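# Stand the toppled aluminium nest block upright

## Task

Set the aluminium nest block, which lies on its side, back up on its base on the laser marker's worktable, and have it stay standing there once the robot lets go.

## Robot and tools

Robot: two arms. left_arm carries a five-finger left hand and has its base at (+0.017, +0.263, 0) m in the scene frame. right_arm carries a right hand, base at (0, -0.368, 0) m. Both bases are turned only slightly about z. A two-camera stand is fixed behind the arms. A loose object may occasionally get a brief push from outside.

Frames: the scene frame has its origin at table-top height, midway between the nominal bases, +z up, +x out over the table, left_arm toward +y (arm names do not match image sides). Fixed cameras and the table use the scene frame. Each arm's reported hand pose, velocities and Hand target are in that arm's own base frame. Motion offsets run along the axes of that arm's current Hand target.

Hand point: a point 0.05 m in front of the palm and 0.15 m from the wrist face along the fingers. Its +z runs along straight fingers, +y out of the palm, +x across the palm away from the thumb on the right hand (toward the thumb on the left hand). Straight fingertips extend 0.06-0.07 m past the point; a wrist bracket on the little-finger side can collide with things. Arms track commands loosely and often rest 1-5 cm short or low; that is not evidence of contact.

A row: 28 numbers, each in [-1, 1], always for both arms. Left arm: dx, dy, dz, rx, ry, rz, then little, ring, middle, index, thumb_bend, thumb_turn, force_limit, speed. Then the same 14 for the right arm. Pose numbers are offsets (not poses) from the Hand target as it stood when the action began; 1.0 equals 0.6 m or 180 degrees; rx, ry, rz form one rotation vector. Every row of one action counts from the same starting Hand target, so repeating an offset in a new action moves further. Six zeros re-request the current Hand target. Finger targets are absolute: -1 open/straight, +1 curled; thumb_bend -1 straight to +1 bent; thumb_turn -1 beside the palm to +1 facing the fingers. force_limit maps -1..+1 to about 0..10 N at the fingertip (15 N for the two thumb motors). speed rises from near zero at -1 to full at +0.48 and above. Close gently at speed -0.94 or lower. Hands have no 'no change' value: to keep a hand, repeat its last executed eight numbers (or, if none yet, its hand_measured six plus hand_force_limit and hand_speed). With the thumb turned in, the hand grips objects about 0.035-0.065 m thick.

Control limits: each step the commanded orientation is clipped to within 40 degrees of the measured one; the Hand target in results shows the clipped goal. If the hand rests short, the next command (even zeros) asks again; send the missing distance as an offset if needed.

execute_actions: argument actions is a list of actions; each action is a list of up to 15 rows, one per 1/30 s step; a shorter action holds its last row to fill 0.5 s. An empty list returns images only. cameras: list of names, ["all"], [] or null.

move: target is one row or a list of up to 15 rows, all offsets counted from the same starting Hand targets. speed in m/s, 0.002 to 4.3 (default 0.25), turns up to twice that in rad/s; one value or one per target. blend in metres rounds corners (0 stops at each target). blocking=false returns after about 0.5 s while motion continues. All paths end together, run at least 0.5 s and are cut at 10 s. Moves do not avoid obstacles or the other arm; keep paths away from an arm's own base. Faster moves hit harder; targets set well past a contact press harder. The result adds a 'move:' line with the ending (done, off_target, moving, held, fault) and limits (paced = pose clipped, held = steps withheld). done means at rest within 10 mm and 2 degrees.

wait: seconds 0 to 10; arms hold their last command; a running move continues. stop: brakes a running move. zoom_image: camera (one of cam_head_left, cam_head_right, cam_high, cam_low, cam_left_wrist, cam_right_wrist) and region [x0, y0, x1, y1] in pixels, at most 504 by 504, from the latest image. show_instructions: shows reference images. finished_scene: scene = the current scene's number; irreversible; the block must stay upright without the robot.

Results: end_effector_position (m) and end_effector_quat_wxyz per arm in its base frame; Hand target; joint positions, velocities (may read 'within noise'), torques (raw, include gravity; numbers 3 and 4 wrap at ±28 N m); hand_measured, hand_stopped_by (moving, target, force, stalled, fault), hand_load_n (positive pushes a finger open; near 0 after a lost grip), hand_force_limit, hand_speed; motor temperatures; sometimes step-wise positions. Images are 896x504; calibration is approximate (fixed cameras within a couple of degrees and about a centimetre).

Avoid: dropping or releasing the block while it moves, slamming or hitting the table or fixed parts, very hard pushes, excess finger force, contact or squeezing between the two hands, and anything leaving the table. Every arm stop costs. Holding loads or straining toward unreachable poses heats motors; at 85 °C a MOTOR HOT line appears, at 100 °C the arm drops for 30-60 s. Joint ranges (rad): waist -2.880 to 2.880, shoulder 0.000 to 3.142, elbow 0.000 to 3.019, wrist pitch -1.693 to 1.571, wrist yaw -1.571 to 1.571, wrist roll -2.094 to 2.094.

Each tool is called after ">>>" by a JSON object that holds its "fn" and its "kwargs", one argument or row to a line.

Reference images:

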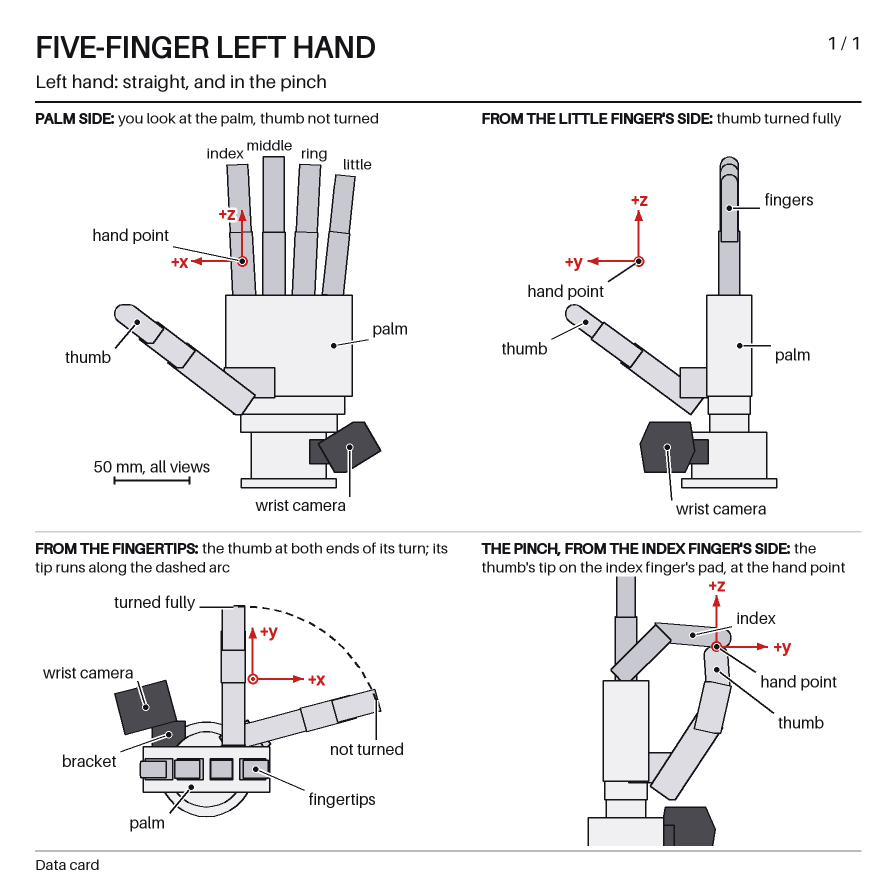

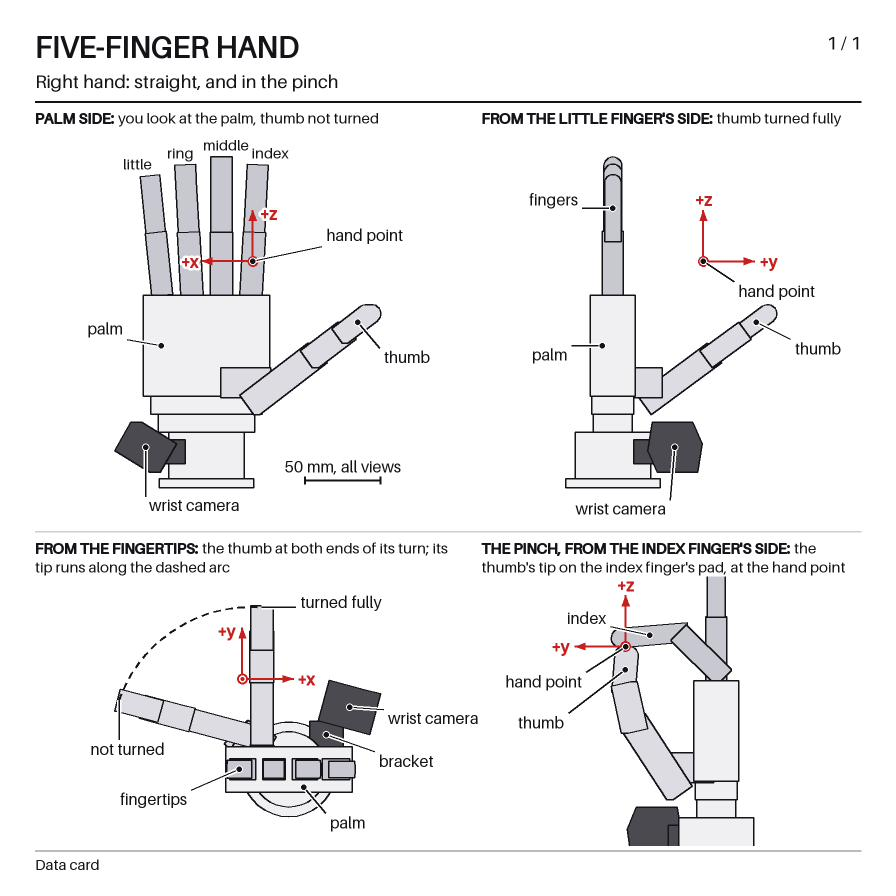

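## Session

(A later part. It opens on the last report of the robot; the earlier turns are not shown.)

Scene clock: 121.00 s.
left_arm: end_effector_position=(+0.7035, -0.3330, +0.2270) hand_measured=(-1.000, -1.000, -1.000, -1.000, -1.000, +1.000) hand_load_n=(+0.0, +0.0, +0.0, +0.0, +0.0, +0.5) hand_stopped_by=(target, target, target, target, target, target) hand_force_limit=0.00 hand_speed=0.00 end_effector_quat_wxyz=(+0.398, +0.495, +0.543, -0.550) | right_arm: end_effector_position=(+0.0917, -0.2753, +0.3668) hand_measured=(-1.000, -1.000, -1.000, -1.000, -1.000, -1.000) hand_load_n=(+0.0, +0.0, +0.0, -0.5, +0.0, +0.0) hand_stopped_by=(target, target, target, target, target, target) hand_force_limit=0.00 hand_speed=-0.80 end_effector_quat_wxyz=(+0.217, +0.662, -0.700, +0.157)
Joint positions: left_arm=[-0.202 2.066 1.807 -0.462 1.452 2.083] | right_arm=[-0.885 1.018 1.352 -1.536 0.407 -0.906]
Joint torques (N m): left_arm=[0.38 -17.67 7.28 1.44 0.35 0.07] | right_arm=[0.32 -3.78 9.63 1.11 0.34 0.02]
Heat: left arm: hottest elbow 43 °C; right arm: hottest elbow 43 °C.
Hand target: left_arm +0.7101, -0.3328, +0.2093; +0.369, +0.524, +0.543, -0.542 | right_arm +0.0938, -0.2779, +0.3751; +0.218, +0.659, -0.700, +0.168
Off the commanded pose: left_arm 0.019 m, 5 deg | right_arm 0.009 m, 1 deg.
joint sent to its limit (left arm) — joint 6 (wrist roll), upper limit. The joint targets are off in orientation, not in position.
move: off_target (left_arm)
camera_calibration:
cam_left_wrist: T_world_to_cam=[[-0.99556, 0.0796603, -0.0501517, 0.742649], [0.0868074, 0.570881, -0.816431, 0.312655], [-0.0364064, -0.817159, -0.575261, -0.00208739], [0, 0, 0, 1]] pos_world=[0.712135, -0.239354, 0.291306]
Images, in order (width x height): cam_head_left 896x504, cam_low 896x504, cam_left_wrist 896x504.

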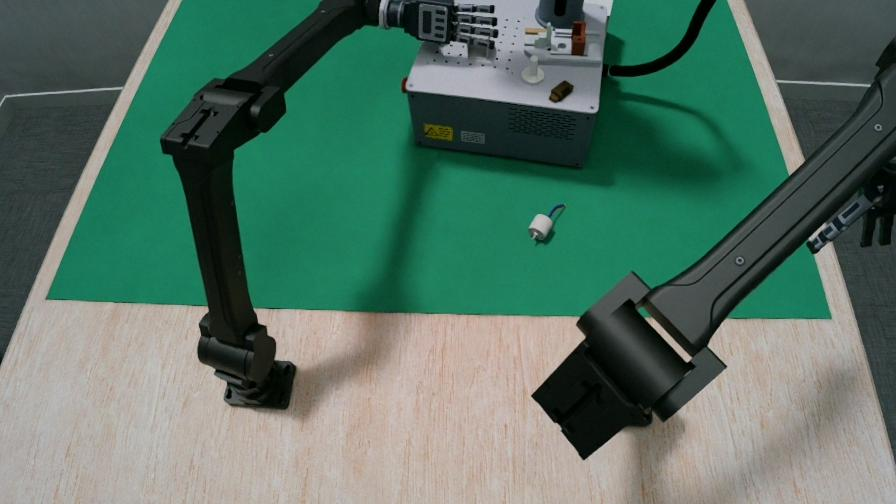

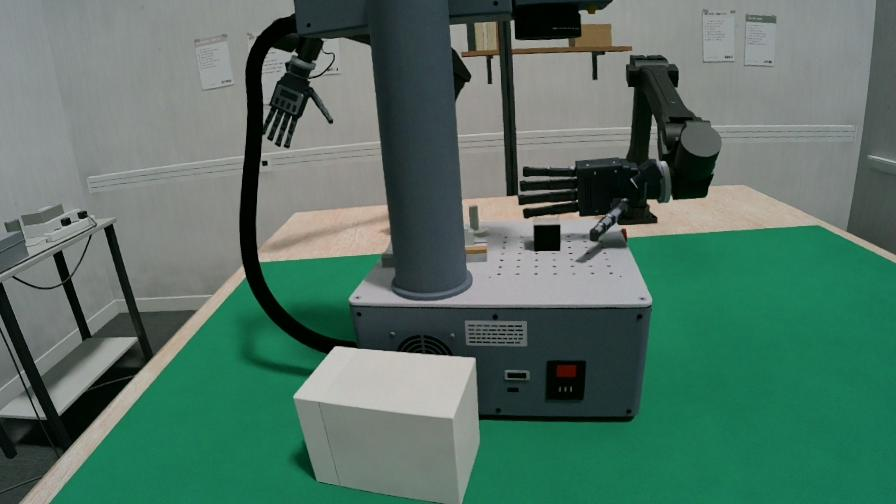

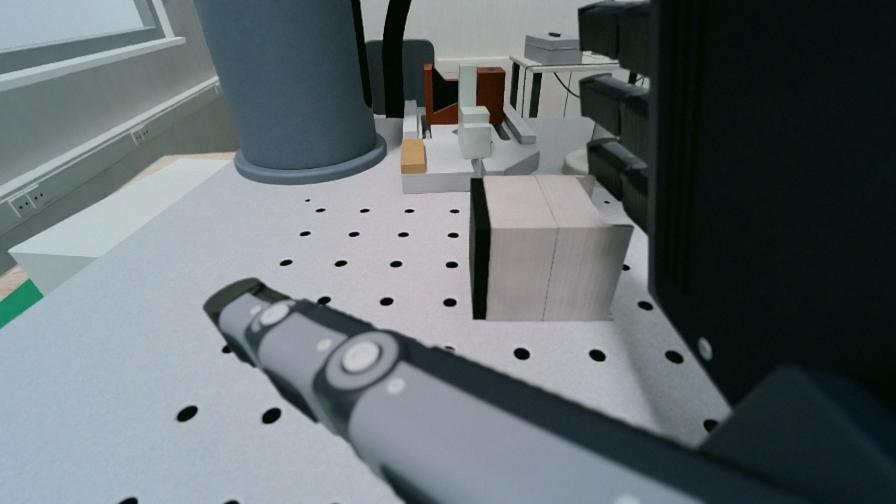

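>>> {"fn": "move", "kwargs": {
  "target": [0.0142,-0.0323,-0.003,0,0,0,-1,-1,-1,-1,-1,1,0,0,0,0,0,0,0,0,-1,-1,-1,-1,-1,-1,0,-0.8],
  "speed": 0.15,
  "cameras": ["cam_head_left","cam_low"]
}}

>>> {"fn": "zoom_image", "kwargs": {
  "camera": "cam_low",
  "region": [500, 180, 590, 260]
}}

>>> {"fn": "zoom_image", "kwargs": {
  "camera": "cam_head_left",
  "region": [445, 0, 509, 60]
}}

Scene clock: 134.73 s.
left_arm: end_effector_position=(+0.6900, -0.3302, +0.2014) hand_measured=(-1.000, -1.000, -1.000, -1.000, -1.000, +1.000) hand_load_n=(+0.0, +0.0, +0.0, +0.0, +0.0, +0.0) hand_stopped_by=(target, target, target, target, target, target) hand_force_limit=0.00 hand_speed=0.00 end_effector_quat_wxyz=(+0.391, +0.489, +0.549, -0.554) | right_arm: end_effector_position=(+0.0917, -0.2753, +0.3668) hand_measured=(-1.000, -1.000, -1.000, -1.000, -1.000, -1.000) hand_load_n=(+0.0, +0.0, +0.0, +0.0, +0.0, +0.0) hand_stopped_by=(target, target, target, target, target, target) hand_force_limit=0.00 hand_speed=-0.80 end_effector_quat_wxyz=(+0.217, +0.662, -0.700, +0.157)
Joint positions: left_arm=[-0.202 2.054 1.725 -0.417 1.45 2.085] | right_arm=[-0.885 1.018 1.352 -1.536 0.407 -0.906]
Joint torques (N m): left_arm=[-0.97 -19.78 6.71 1.68 0.48 0.05] | right_arm=[0.38 -3.78 9.63 1.11 0.34 0.03]
Heat: left arm: hottest shoulder 42 °C; right arm: hottest elbow 43 °C.
Hand target: left_arm +0.6902, -0.3270, +0.2050; +0.369, +0.524, +0.543, -0.542 | right_arm +0.0938, -0.2779, +0.3751; +0.218, +0.659, -0.700, +0.168
Off the commanded pose: left_arm 0.005 m, 5 deg | right_arm 0.009 m, 1 deg.
joint sent to its limit (left arm) — joint 6 (wrist roll), upper limit. The joint targets are off in orientation, not in position.
move: off_target (left_arm)
Images, in order (width x height): cam_head_left 896x504, cam_low 896x504.

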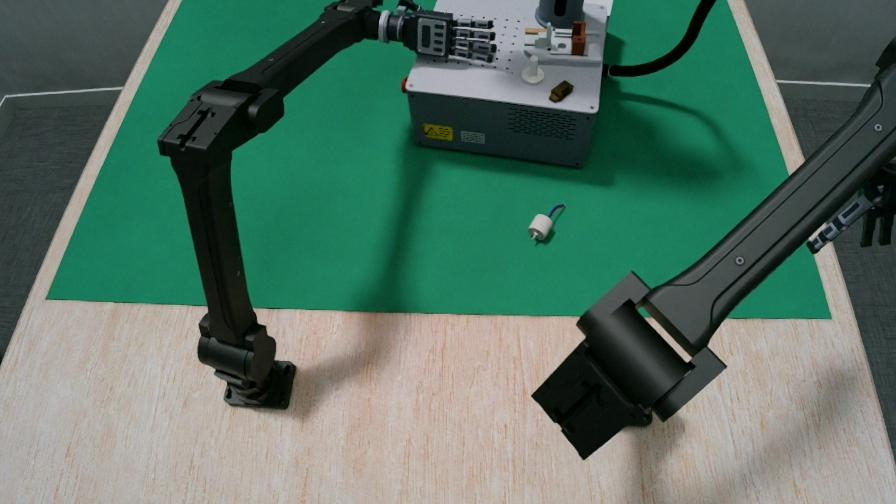

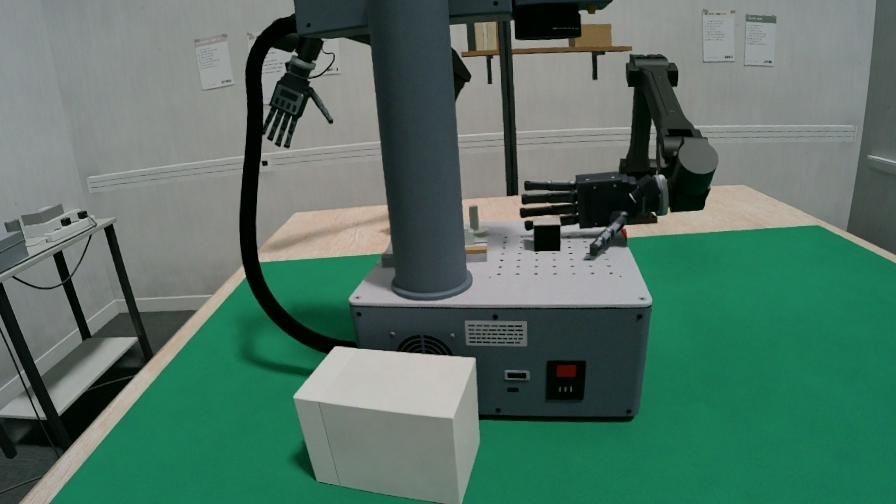

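Scaled by 5.600.

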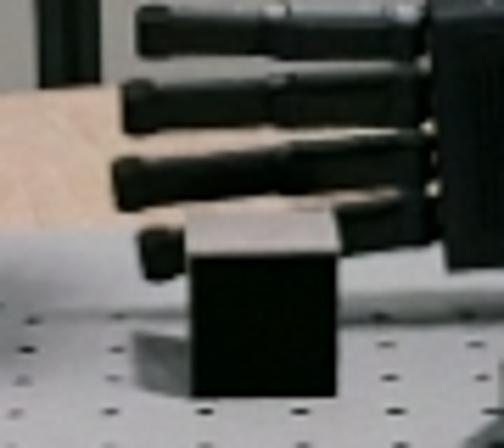

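Scaled by 7.875.

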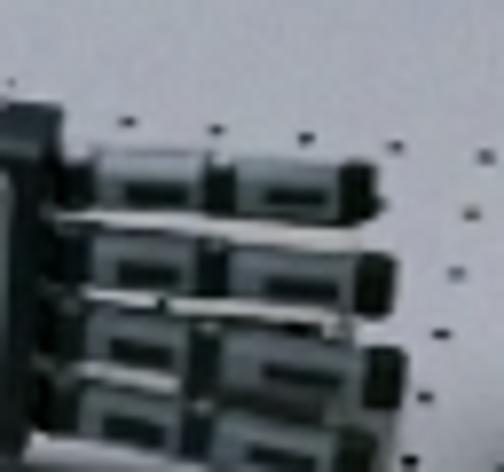

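>>> {"fn": "move", "kwargs": {
  "target": [
    [-0.024,0.002,-0.0028,0,0,0,-1,-1,-1,-1,-1,1,0,0,0,0,0,0,0,0,-1,-1,-1,-1,-1,-1,0,-0.8],
    [-0.0297,0.0427,0.0008,0,0,0,-1,-1,-1,-1,-1,1,0,0,0,0,0,0,0,0,-1,-1,-1,-1,-1,-1,0,-0.8]
  ],
  "speed": 0.1,
  "blend": [0.005,0],
  "cameras": ["cam_head_left","cam_low","cam_left_wrist"]
}}

>>> {"fn": "zoom_image", "kwargs": {
  "camera": "cam_low",
  "region": [500, 180, 590, 260]
}}

Scene clock: 147.00 s.
left_arm: end_effector_position=(+0.7033, -0.3327, +0.2235) hand_measured=(-1.000, -1.000, -1.000, -1.000, -1.000, +1.000) hand_load_n=(+0.0, +0.0, +0.0, +0.0, +0.0, +0.0) hand_stopped_by=(target, target, target, target, target, target) hand_force_limit=0.00 hand_speed=0.00 end_effector_quat_wxyz=(+0.396, +0.493, +0.546, -0.550) | right_arm: end_effector_position=(+0.0917, -0.2753, +0.3668) hand_measured=(-1.000, -1.000, -1.000, -1.000, -1.000, -1.000) hand_load_n=(+0.0, +0.5, +0.0, +0.0, +0.0, +0.0) hand_stopped_by=(target, target, target, target, target, target) hand_force_limit=0.00 hand_speed=-0.80 end_effector_quat_wxyz=(+0.217, +0.662, -0.700, +0.157)
Joint positions: left_arm=[-0.202 2.068 1.805 -0.467 1.448 2.085] | right_arm=[-0.885 1.018 1.352 -1.536 0.407 -0.906]
Joint torques (N m): left_arm=[0.44 -16.67 10.65 0.72 0.47 0.14] | right_arm=[0.38 -3.78 9.65 1.11 0.34 0.02]
Heat: left arm: hottest shoulder 45 °C; right arm: hottest elbow 43 °C.
Hand target: left_arm +0.7181, -0.3340, +0.2172; +0.369, +0.524, +0.543, -0.542 | right_arm +0.0938, -0.2779, +0.3751; +0.218, +0.659, -0.700, +0.168
Off the commanded pose: left_arm 0.016 m, 5 deg | right_arm 0.009 m, 1 deg.
joint sent to its limit (left arm) — joint 6 (wrist roll), upper limit. The joint targets are off in orientation, not in position.
move: off_target (left_arm)
camera_calibration:
cam_left_wrist: T_world_to_cam=[[-0.996084, 0.077116, -0.0432374, 0.740349], [0.0798362, 0.574482, -0.814614, 0.315269], [-0.0379807, -0.814876, -0.578389, -0.00127519], [0, 0, 0, 1]] pos_world=[0.712231, -0.239248, 0.288096]
Images, in order (width x height): cam_head_left 896x504, cam_low 896x504, cam_left_wrist 896x504.

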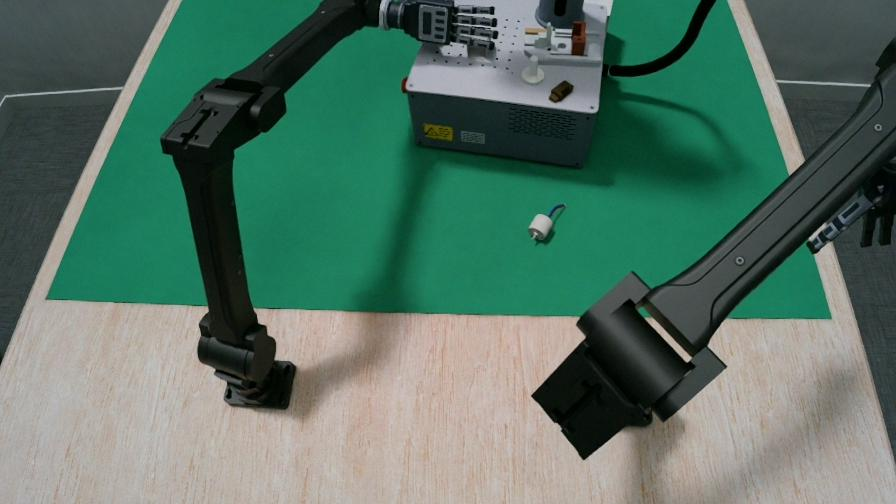

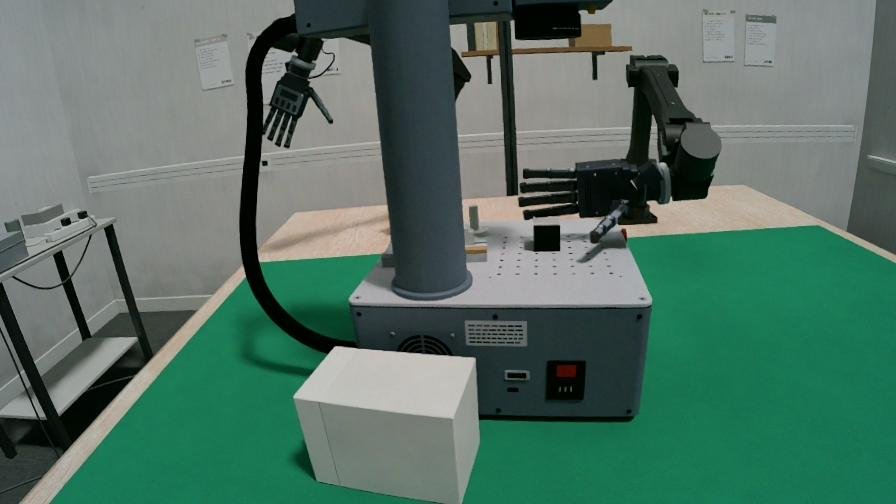

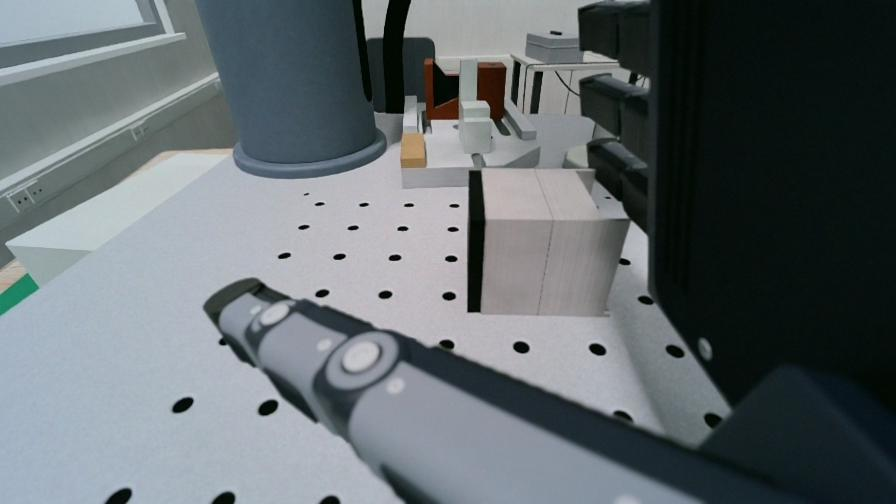

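Scaled by 5.600.

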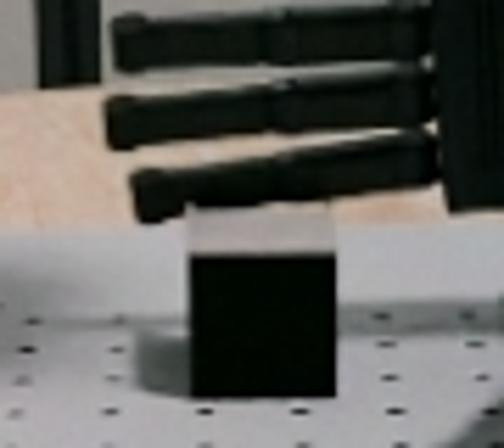

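>>> {"fn": "move", "kwargs": {
  "target": [
    [0.03,-0.043,-0.0007,0,0,0,-1,-1,-1,-1,-1,1,0,0,0,0,0,0,0,0,-1,-1,-1,-1,-1,-1,0,-0.8],
    [0.0153,-0.0072,0.002,0,0,0,-1,-1,-1,-1,-1,1,0,0,0,0,0,0,0,0,-1,-1,-1,-1,-1,-1,0,-0.8]
  ],
  "speed": 0.1,
  "cameras": ["cam_low"]
}}

>>> {"fn": "zoom_image", "kwargs": {
  "camera": "cam_low",
  "region": [500, 180, 590, 260]
}}

Scene clock: 157.90 s.
left_arm: end_effector_position=(+0.6977, -0.3315, +0.2120) hand_measured=(-1.000, -1.000, -1.000, -1.000, -1.000, +1.000) hand_load_n=(+0.0, +0.0, +0.0, +0.0, +0.0, +0.5) hand_stopped_by=(target, target, target, target, target, target) hand_force_limit=0.00 hand_speed=0.00 end_effector_quat_wxyz=(+0.395, +0.492, +0.547, -0.550) | right_arm: end_effector_position=(+0.0917, -0.2753, +0.3668) hand_measured=(-1.000, -1.000, -1.000, -1.000, -1.000, -1.000) hand_load_n=(+0.0, +0.0, +0.0, +0.0, +0.0, +0.0) hand_stopped_by=(target, target, target, target, target, target) hand_force_limit=0.00 hand_speed=-0.80 end_effector_quat_wxyz=(+0.217, +0.662, -0.700, +0.157)
Joint positions: left_arm=[-0.202 2.062 1.765 -0.438 1.447 2.088] | right_arm=[-0.885 1.018 1.352 -1.536 0.407 -0.906]
Joint torques (N m): left_arm=[-0.09 -17.08 10.63 0.81 0.48 0.05] | right_arm=[0.44 -3.84 9.63 1.1 0.34 0.02]
Motor temperatures (°C): left_arm=[33 45 44 29 31 28] | right_arm=[34 36 44 31 30 28]
Heat: left arm: hottest shoulder 45 °C; right arm: hottest elbow 44 °C.
Hand target: left_arm +0.7120, -0.3330, +0.2090; +0.369, +0.524, +0.543, -0.542 | right_arm +0.0938, -0.2779, +0.3751; +0.218, +0.659, -0.700, +0.168
Off the commanded pose: left_arm 0.015 m, 5 deg | right_arm 0.009 m, 1 deg.
joint sent to its limit (left arm) — joint 6 (wrist roll), upper limit. The joint targets are off in orientation, not in position.
move: off_target (left_arm)
Images, in order (width x height): cam_low 896x504.

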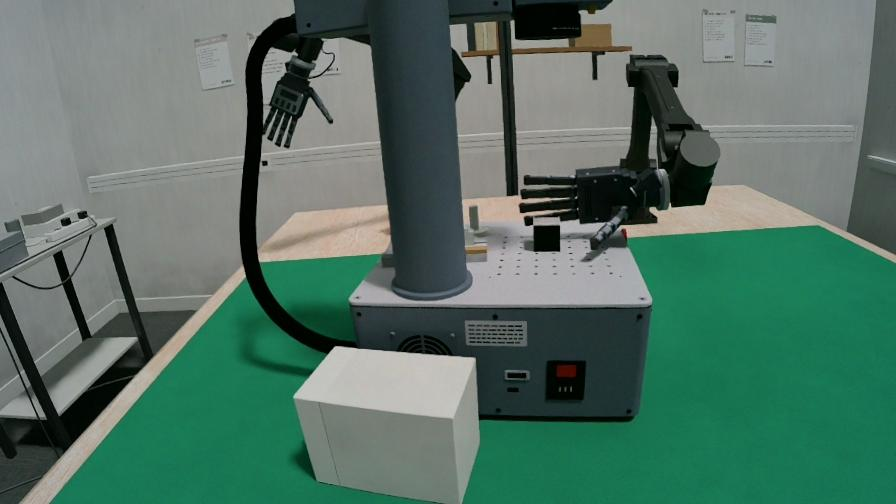

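Scaled by 5.600.

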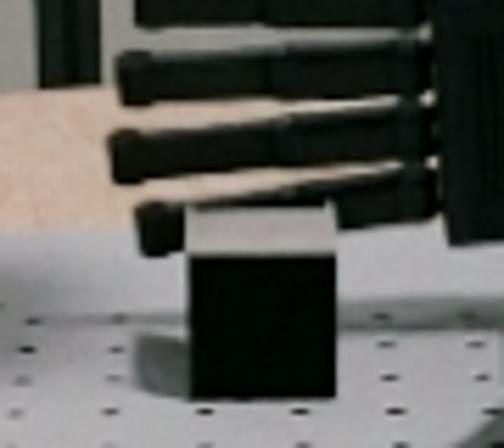

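>>> {"fn": "move", "kwargs": {
  "target": [-0.0083,0.038,0.0018,0,0,0,-1,-1,-1,-1,-1,1,0,0,0,0,0,0,0,0,-1,-1,-1,-1,-1,-1,0,-0.8],
  "speed": 0.06,
  "cameras": ["cam_low","cam_left_wrist"]
}}

>>> {"fn": "zoom_image", "kwargs": {
  "camera": "cam_low",
  "region": [500, 180, 590, 260]
}}

Scene clock: 164.50 s.
left_arm: end_effector_position=(+0.7198, -0.3360, +0.2121) hand_measured=(-1.000, -1.000, -1.000, -1.000, -1.000, +1.000) hand_load_n=(+0.0, +0.0, +0.0, +0.0, +0.0, +0.5) hand_stopped_by=(target, target, target, target, target, target) hand_force_limit=0.00 hand_speed=0.00 end_effector_quat_wxyz=(+0.394, +0.492, +0.547, -0.551) | right_arm: end_effector_position=(+0.0917, -0.2753, +0.3668) hand_measured=(-1.000, -1.000, -1.000, -1.000, -1.000, -1.000) hand_load_n=(+0.0, +0.0, +0.0, +0.0, +0.0, +0.0) hand_stopped_by=(target, target, target, target, target, target) hand_force_limit=0.00 hand_speed=-0.80 end_effector_quat_wxyz=(+0.217, +0.662, -0.700, +0.157)
Joint positions: left_arm=[-0.202 2.125 1.871 -0.484 1.447 2.088] | right_arm=[-0.885 1.018 1.352 -1.536 0.407 -0.906]
Joint torques (N m): left_arm=[0.09 -17.2 11.23 0.73 0.44 0.09] | right_arm=[0.44 -3.78 9.63 1.13 0.34 0.02]
Heat: left arm: hottest shoulder 45 °C; right arm: hottest elbow 44 °C.
Hand target: left_arm +0.7349, -0.3380, +0.2089; +0.369, +0.524, +0.544, -0.542 | right_arm +0.0938, -0.2779, +0.3751; +0.218, +0.659, -0.700, +0.168
Off the commanded pose: left_arm 0.015 m, 5 deg | right_arm 0.009 m, 1 deg.
joint sent to its limit (left arm) — joint 6 (wrist roll), upper limit. The joint targets are off in orientation, not in position.
move: off_target (left_arm)
camera_calibration:
cam_left_wrist: T_world_to_cam=[[-0.996293, 0.0771659, -0.0380284, 0.755575], [0.0756678, 0.57574, -0.814124, 0.309878], [-0.0409281, -0.813983, -0.579445, -0.00728922], [0, 0, 0, 1]] pos_world=[0.729028, -0.242647, 0.276788]
Images, in order (width x height): cam_low 896x504, cam_left_wrist 896x504.

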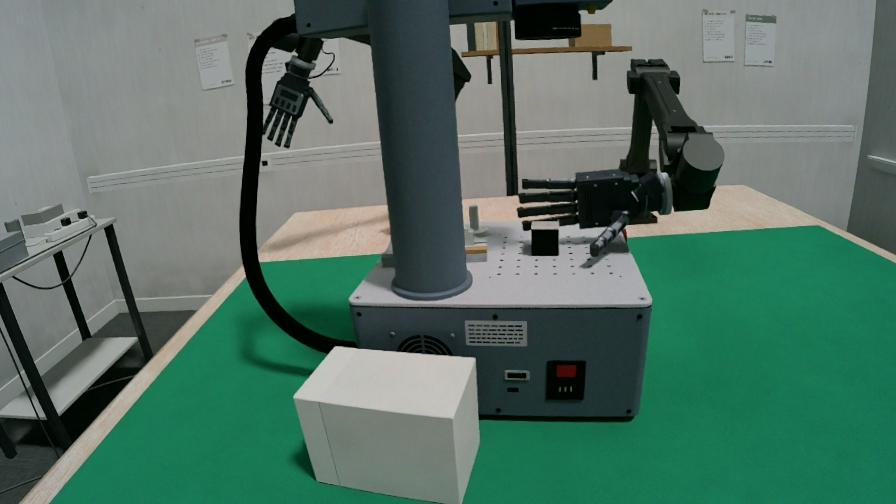

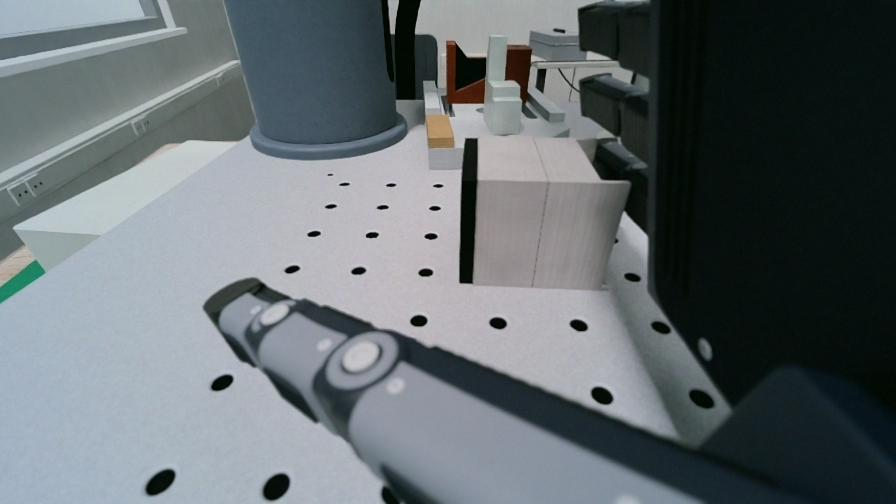

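Scaled by 5.600.

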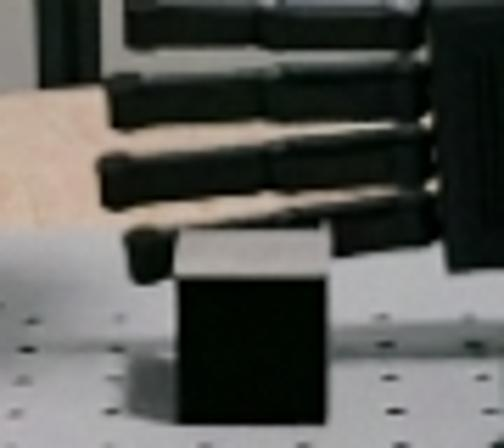

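>>> {"fn": "move", "kwargs": {
  "target": [-0.0212,0.0195,-0.0013,0,0,0,-1,-1,-1,-1,-1,1,0,0,0,0,0,0,0,0,-1,-1,-1,-1,-1,-1,0,-0.8],
  "speed": 0.06,
  "cameras": ["cam_low","cam_left_wrist"]
}}

>>> {"fn": "zoom_image", "kwargs": {
  "camera": "cam_low",
  "region": [500, 180, 590, 260]
}}

Scene clock: 232.00 s.
left_arm: end_effector_position=(+0.7340, -0.3389, +0.2225) hand_measured=(-1.000, -1.000, -1.000, -1.000, -1.000, +1.000) hand_load_n=(+0.0, +0.0, +0.0, +0.0, +0.0, +0.0) hand_stopped_by=(target, target, target, target, target, target) hand_force_limit=0.00 hand_speed=0.00 end_effector_quat_wxyz=(+0.394, +0.492, +0.548, -0.551) | right_arm: end_effector_position=(+0.0917, -0.2753, +0.3668) hand_measured=(-1.000, -1.000, -1.000, -1.000, -1.000, -1.000) hand_load_n=(+0.0, +0.0, +0.0, +0.0, +0.0, +0.0) hand_stopped_by=(target, target, target, target, target, target) hand_force_limit=0.00 hand_speed=-0.80 end_effector_quat_wxyz=(+0.217, +0.662, -0.700, +0.157)
Joint positions: left_arm=[-0.202 2.16 1.96 -0.538 1.447 2.088] | right_arm=[-0.885 1.018 1.352 -1.536 0.407 -0.906]
Joint torques (N m): left_arm=[-0.44 -17.55 11.12 1.02 0.4 0.11] | right_arm=[0.38 -3.72 9.63 1.1 0.34 0.02]
Heat: left arm: hottest elbow 48 °C; right arm: hottest elbow 44 °C.
Hand target: left_arm +0.7486, -0.3410, +0.2192; +0.369, +0.524, +0.543, -0.542 | right_arm +0.0938, -0.2779, +0.3751; +0.218, +0.659, -0.700, +0.168
Off the commanded pose: left_arm 0.015 m, 5 deg | right_arm 0.009 m, 1 deg.
joint sent to its limit (left arm) — joint 6 (wrist roll), upper limit. The joint targets are off in orientation, not in position.
move: off_target (left_arm)
camera_calibration:
cam_left_wrist: T_world_to_cam=[[-0.996307, 0.0771656, -0.0376571, 0.770245], [0.0753707, 0.575867, -0.814062, 0.319173], [-0.0411321, -0.813894, -0.579556, -0.00283709], [0, 0, 0, 1]] pos_world=[0.743228, -0.245547, 0.287188]
Images, in order (width x height): cam_low 896x504, cam_left_wrist 896x504.

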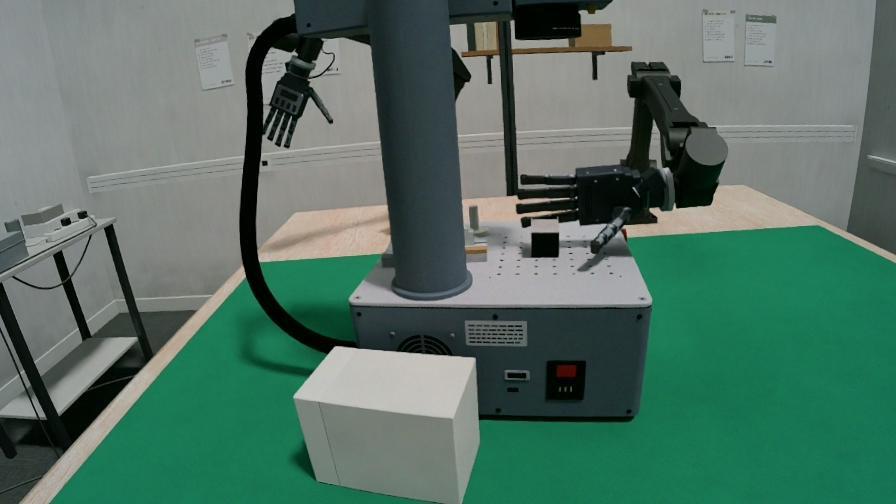

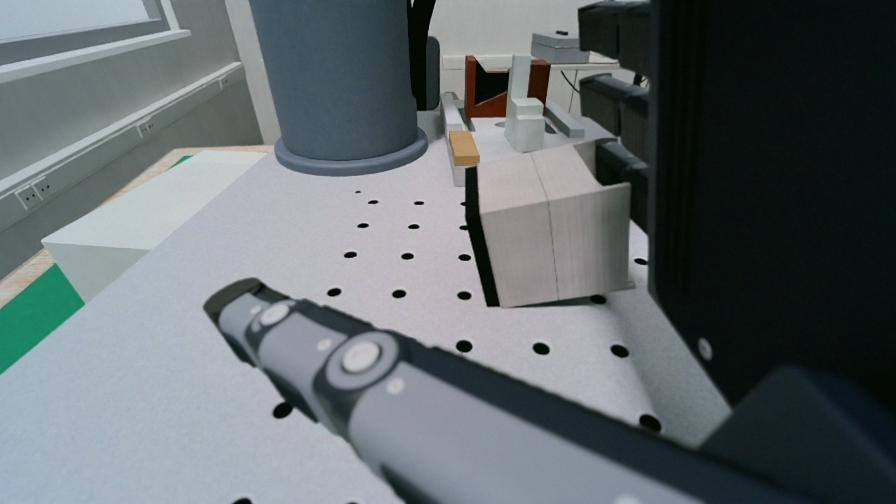

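Scaled by 5.600.

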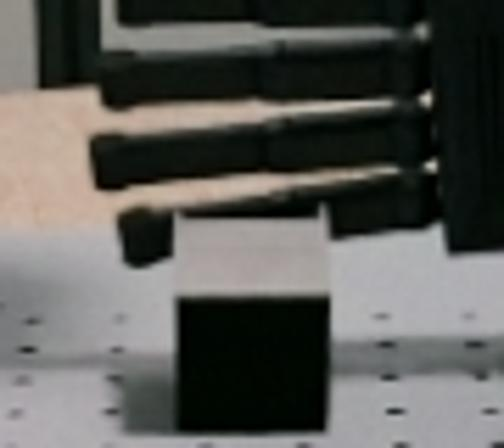

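>>> {"fn": "move", "kwargs": {
  "target": [
    [-0.0147,0.0173,-0.0005,0,0,0,-1,-1,-1,-1,-1,1,0,0,0,0,0,0,0,0,-1,-1,-1,-1,-1,-1,0,-0.8],
    [-0.0252,0.0458,0.0002,0,0,0,-1,-1,-1,-1,-1,1,0,0,0,0,0,0,0,0,-1,-1,-1,-1,-1,-1,0,-0.8]
  ],
  "speed": 0.05,
  "blend": [0.005,0],
  "cameras": ["cam_low","cam_left_wrist"]
}}

>>> {"fn": "zoom_image", "kwargs": {
  "camera": "cam_low",
  "region": [500, 180, 590, 260]
}}

Scene clock: 241.07 s.
left_arm: end_effector_position=(+0.7654, -0.3456, +0.2404) hand_measured=(-1.000, -1.000, -1.000, -1.000, -1.000, +1.000) hand_load_n=(-0.5, +0.0, +0.0, -0.5, +0.0, +0.0) hand_stopped_by=(target, target, target, target, target, target) hand_force_limit=0.00 hand_speed=0.00 end_effector_quat_wxyz=(+0.399, +0.495, +0.543, -0.549) | right_arm: end_effector_position=(+0.0917, -0.2753, +0.3668) hand_measured=(-1.000, -1.000, -1.000, -1.000, -1.000, -1.000) hand_load_n=(+0.0, +0.0, +0.0, +0.0, +0.0, +0.0) hand_stopped_by=(target, target, target, target, target, target) hand_force_limit=0.00 hand_speed=-0.80 end_effector_quat_wxyz=(+0.217, +0.662, -0.700, +0.157)
Joint positions: left_arm=[-0.202 2.254 2.164 -0.633 1.45 2.087] | right_arm=[-0.885 1.018 1.352 -1.536 0.407 -0.906]
Joint torques (N m): left_arm=[-0.5 -18.2 11.14 0.46 0.28 0.08] | right_arm=[0.44 -3.78 9.65 1.11 0.34 0.02]
Heat: left arm: hottest elbow 47 °C; right arm: hottest elbow 45 °C.
Hand target: left_arm +0.7779, -0.3475, +0.2280; +0.369, +0.524, +0.543, -0.542 | right_arm +0.0938, -0.2779, +0.3751; +0.218, +0.659, -0.700, +0.168
Off the commanded pose: left_arm 0.017 m, 5 deg | right_arm 0.009 m, 1 deg.
joint sent to its limit (left arm) — joint 6 (wrist roll), upper limit. The joint targets are off in orientation, not in position.
move: off_target (left_arm)
camera_calibration:
cam_left_wrist: T_world_to_cam=[[-0.995505, 0.0788336, -0.0524936, 0.806221], [0.0882866, 0.57174, -0.815671, 0.324355], [-0.0342896, -0.816639, -0.576129, -0.00361067], [0, 0, 0, 1]] pos_world=[0.773837, -0.251953, 0.304808]
Images, in order (width x height): cam_low 896x504, cam_left_wrist 896x504.

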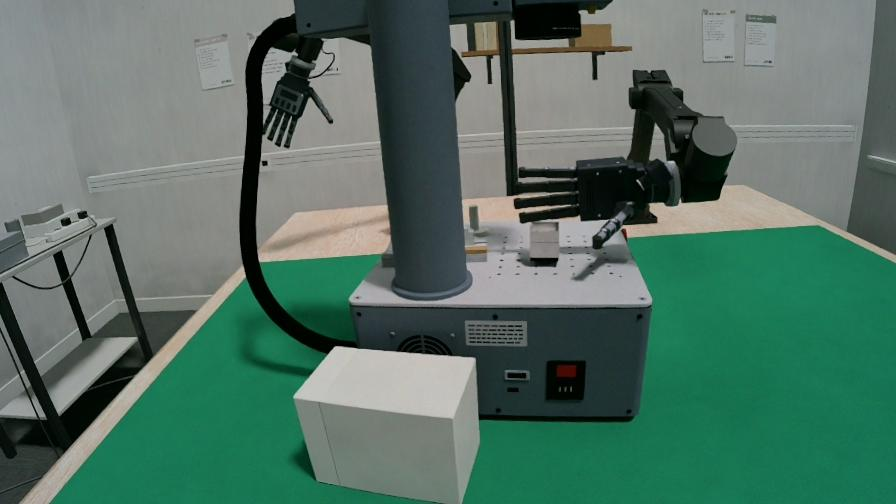

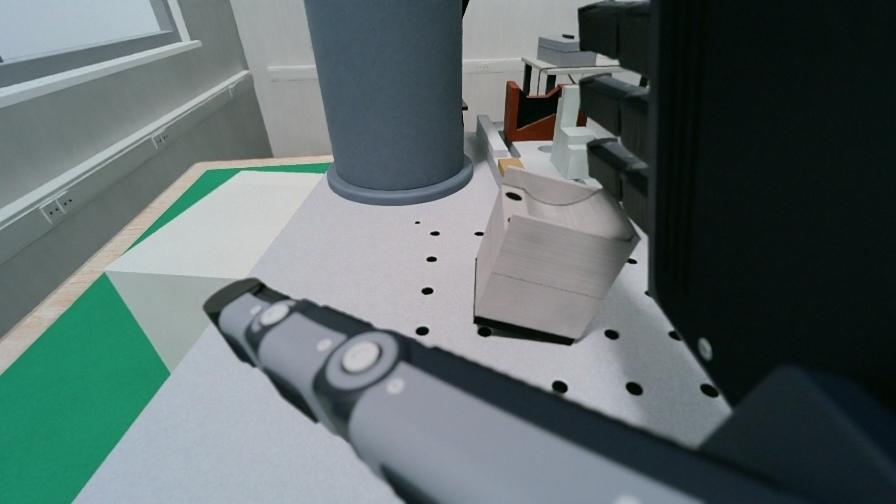

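Scaled by 5.600.

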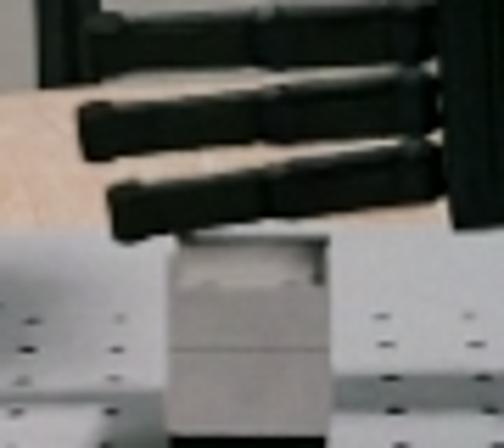

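>>> {"fn": "move", "kwargs": {
  "target": [0.0016,0.0205,0.0013,0,0,0,-1,-1,-1,-1,-1,1,0,0,0,0,0,0,0,0,-1,-1,-1,-1,-1,-1,0,-0.8],
  "speed": 0.05,
  "cameras": ["cam_low","cam_left_wrist"]
}}

>>> {"fn": "zoom_image", "kwargs": {
  "camera": "cam_low",
  "region": [500, 180, 590, 280]
}}

Scene clock: 246.83 s.
left_arm: end_effector_position=(+0.7773, -0.3479, +0.2428) hand_measured=(-1.000, -1.000, -1.000, -1.000, -1.000, +1.000) hand_load_n=(+0.0, +0.0, +0.0, +0.0, +0.5, +0.0) hand_stopped_by=(target, target, target, target, target, target) hand_force_limit=0.00 hand_speed=0.00 end_effector_quat_wxyz=(+0.402, +0.497, +0.541, -0.547) | right_arm: end_effector_position=(+0.0917, -0.2753, +0.3668) hand_measured=(-1.000, -1.000, -1.000, -1.000, -1.000, -1.000) hand_load_n=(+0.0, +0.0, +0.0, +0.0, +0.0, +0.0) hand_stopped_by=(target, target, target, target, target, target) hand_force_limit=0.00 hand_speed=-0.80 end_effector_quat_wxyz=(+0.217, +0.662, -0.700, +0.157)
Joint positions: left_arm=[-0.202 2.295 2.241 -0.66 1.449 2.087] | right_arm=[-0.885 1.018 1.352 -1.536 0.407 -0.906]
Joint torques (N m): left_arm=[0.03 -18.26 10.65 0.9 0.32 0.04] | right_arm=[0.44 -3.78 9.63 1.11 0.34 0.02]
Heat: left arm: hottest elbow 48 °C; right arm: hottest elbow 45 °C.
Hand target: left_arm +0.7895, -0.3497, +0.2247; +0.369, +0.524, +0.544, -0.542 | right_arm +0.0938, -0.2779, +0.3751; +0.218, +0.659, -0.700, +0.168
Off the commanded pose: left_arm 0.022 m, 5 deg | right_arm 0.009 m, 1 deg.
joint sent to its limit (left arm) — joint 6 (wrist roll), upper limit. The joint targets are off in orientation, not in position.
move: off_target (left_arm)
camera_calibration:
cam_left_wrist: T_world_to_cam=[[-0.995049, 0.0782327, -0.0613027, 0.81998], [0.0951208, 0.57076, -0.815589, 0.320999], [-0.0288166, -0.817382, -0.575375, -0.00842977], [0, 0, 0, 1]] pos_world=[0.785143, -0.254253, 0.30722]
Images, in order (width x height): cam_low 896x504, cam_left_wrist 896x504.

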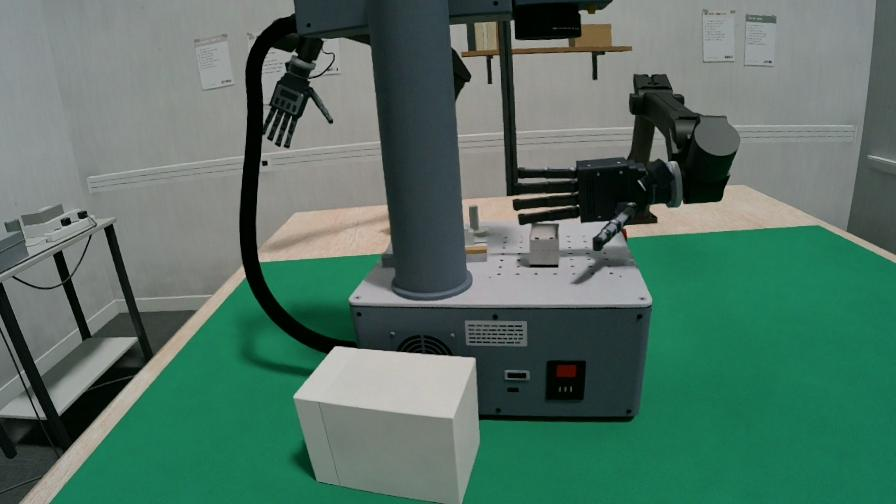

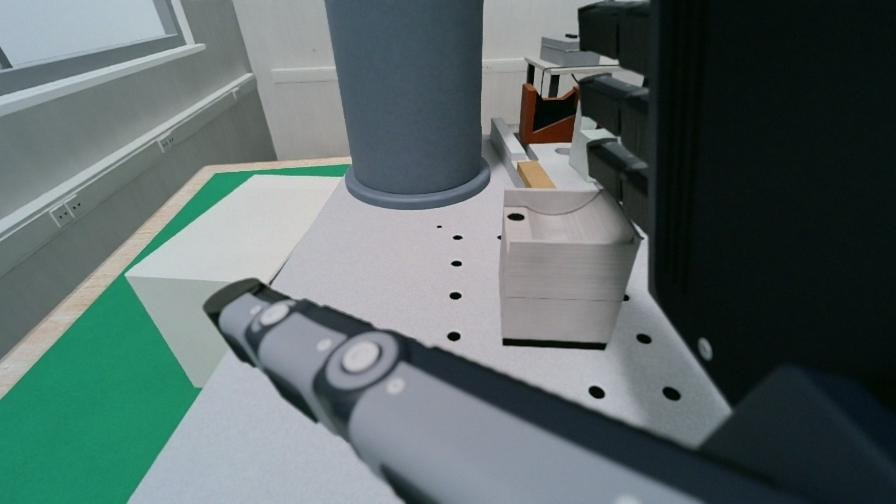

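Scaled by 5.040.

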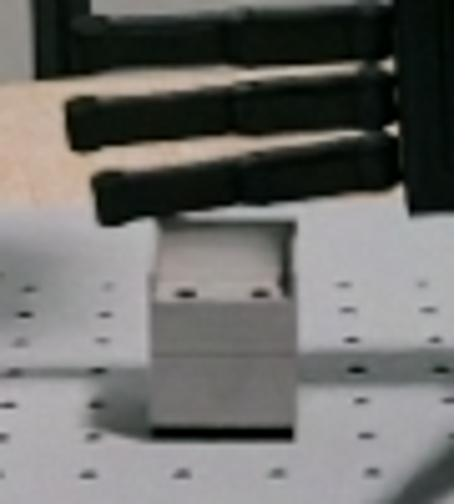

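>>> {"fn": "move", "kwargs": {
  "target": [0.0015,-0.085,-0.0063,0,0,0,-1,-1,-1,-1,-1,1,0,0,0,0,0,0,0,0,-1,-1,-1,-1,-1,-1,0,-0.8],
  "speed": 0.15,
  "cameras": ["cam_low","cam_head_left"]
}}

>>> {"fn": "zoom_image", "kwargs": {
  "camera": "cam_low",
  "region": [500, 180, 590, 280]
}}

Scene clock: 250.93 s.
left_arm: end_effector_position=(+0.7420, -0.3409, +0.2278) hand_measured=(-1.000, -1.000, -1.000, -1.000, -1.000, +1.000) hand_load_n=(+0.0, +0.0, +0.0, +0.0, +0.0, +0.5) hand_stopped_by=(target, target, target, target, target, target) hand_force_limit=0.00 hand_speed=0.00 end_effector_quat_wxyz=(+0.390, +0.489, +0.549, -0.554) | right_arm: end_effector_position=(+0.0917, -0.2753, +0.3668) hand_measured=(-1.000, -1.000, -1.000, -1.000, -1.000, -1.000) hand_load_n=(+0.0, +0.0, +0.0, +0.0, +0.0, +0.0) hand_stopped_by=(target, target, target, target, target, target) hand_force_limit=0.00 hand_speed=-0.80 end_effector_quat_wxyz=(+0.217, +0.662, -0.700, +0.157)
Joint positions: left_arm=[-0.202 2.187 2.023 -0.585 1.451 2.087] | right_arm=[-0.885 1.018 1.352 -1.536 0.407 -0.906]
Joint torques (N m): left_arm=[1.2 -22.42 6.5 1.62 0.38 0.08] | right_arm=[0.44 -3.78 9.62 1.11 0.34 0.02]
Heat: left arm: hottest elbow 48 °C; right arm: hottest elbow 45 °C.
Hand target: left_arm +0.7406, -0.3389, +0.2344; +0.369, +0.524, +0.544, -0.542 | right_arm +0.0938, -0.2779, +0.3751; +0.218, +0.659, -0.700, +0.168
Off the commanded pose: left_arm 0.007 m, 5 deg | right_arm 0.009 m, 1 deg.
joint sent to its limit (left arm) — joint 6 (wrist roll), upper limit. The joint targets are off in orientation, not in position.
move: off_target (left_arm)
Images, in order (width x height): cam_head_left 896x504, cam_low 896x504.

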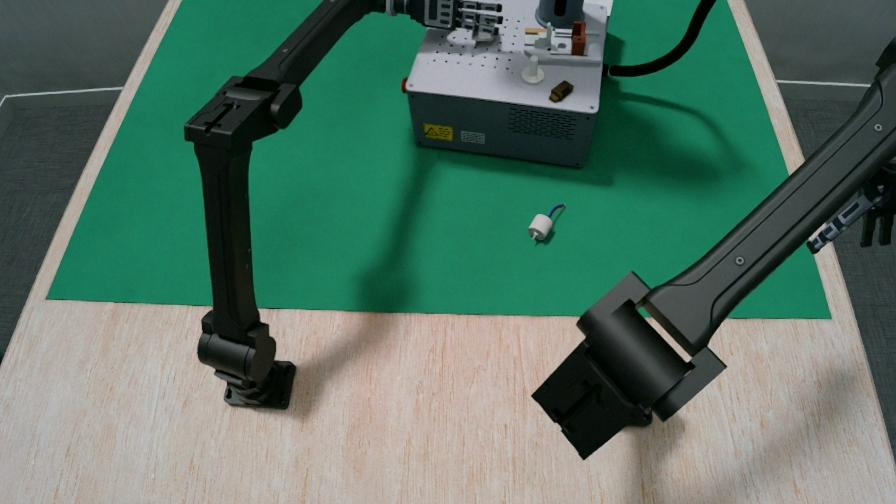

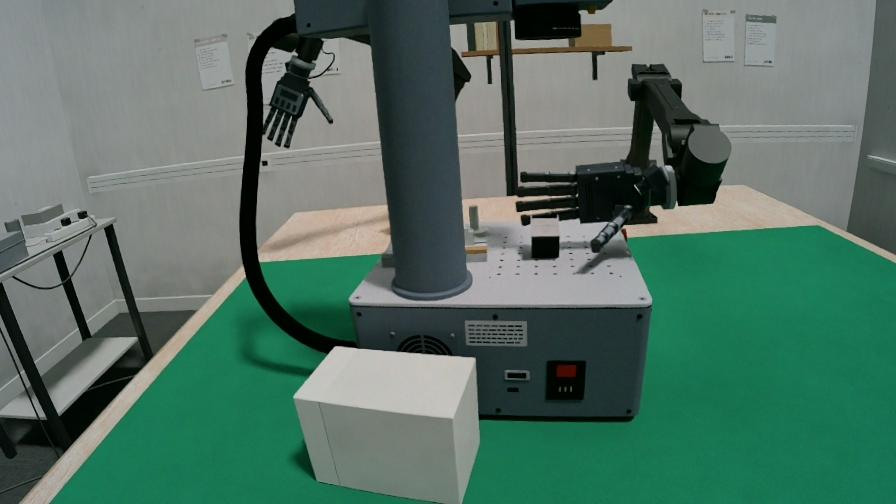

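Scaled by 5.040.

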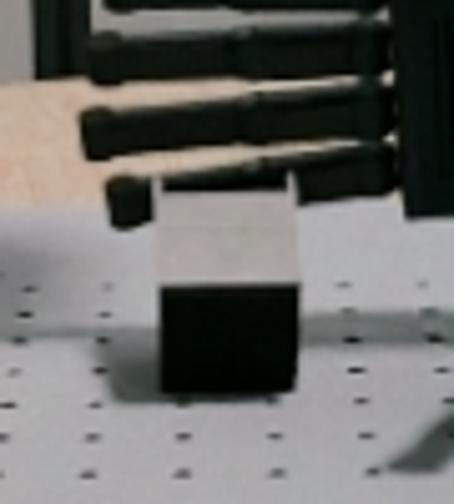

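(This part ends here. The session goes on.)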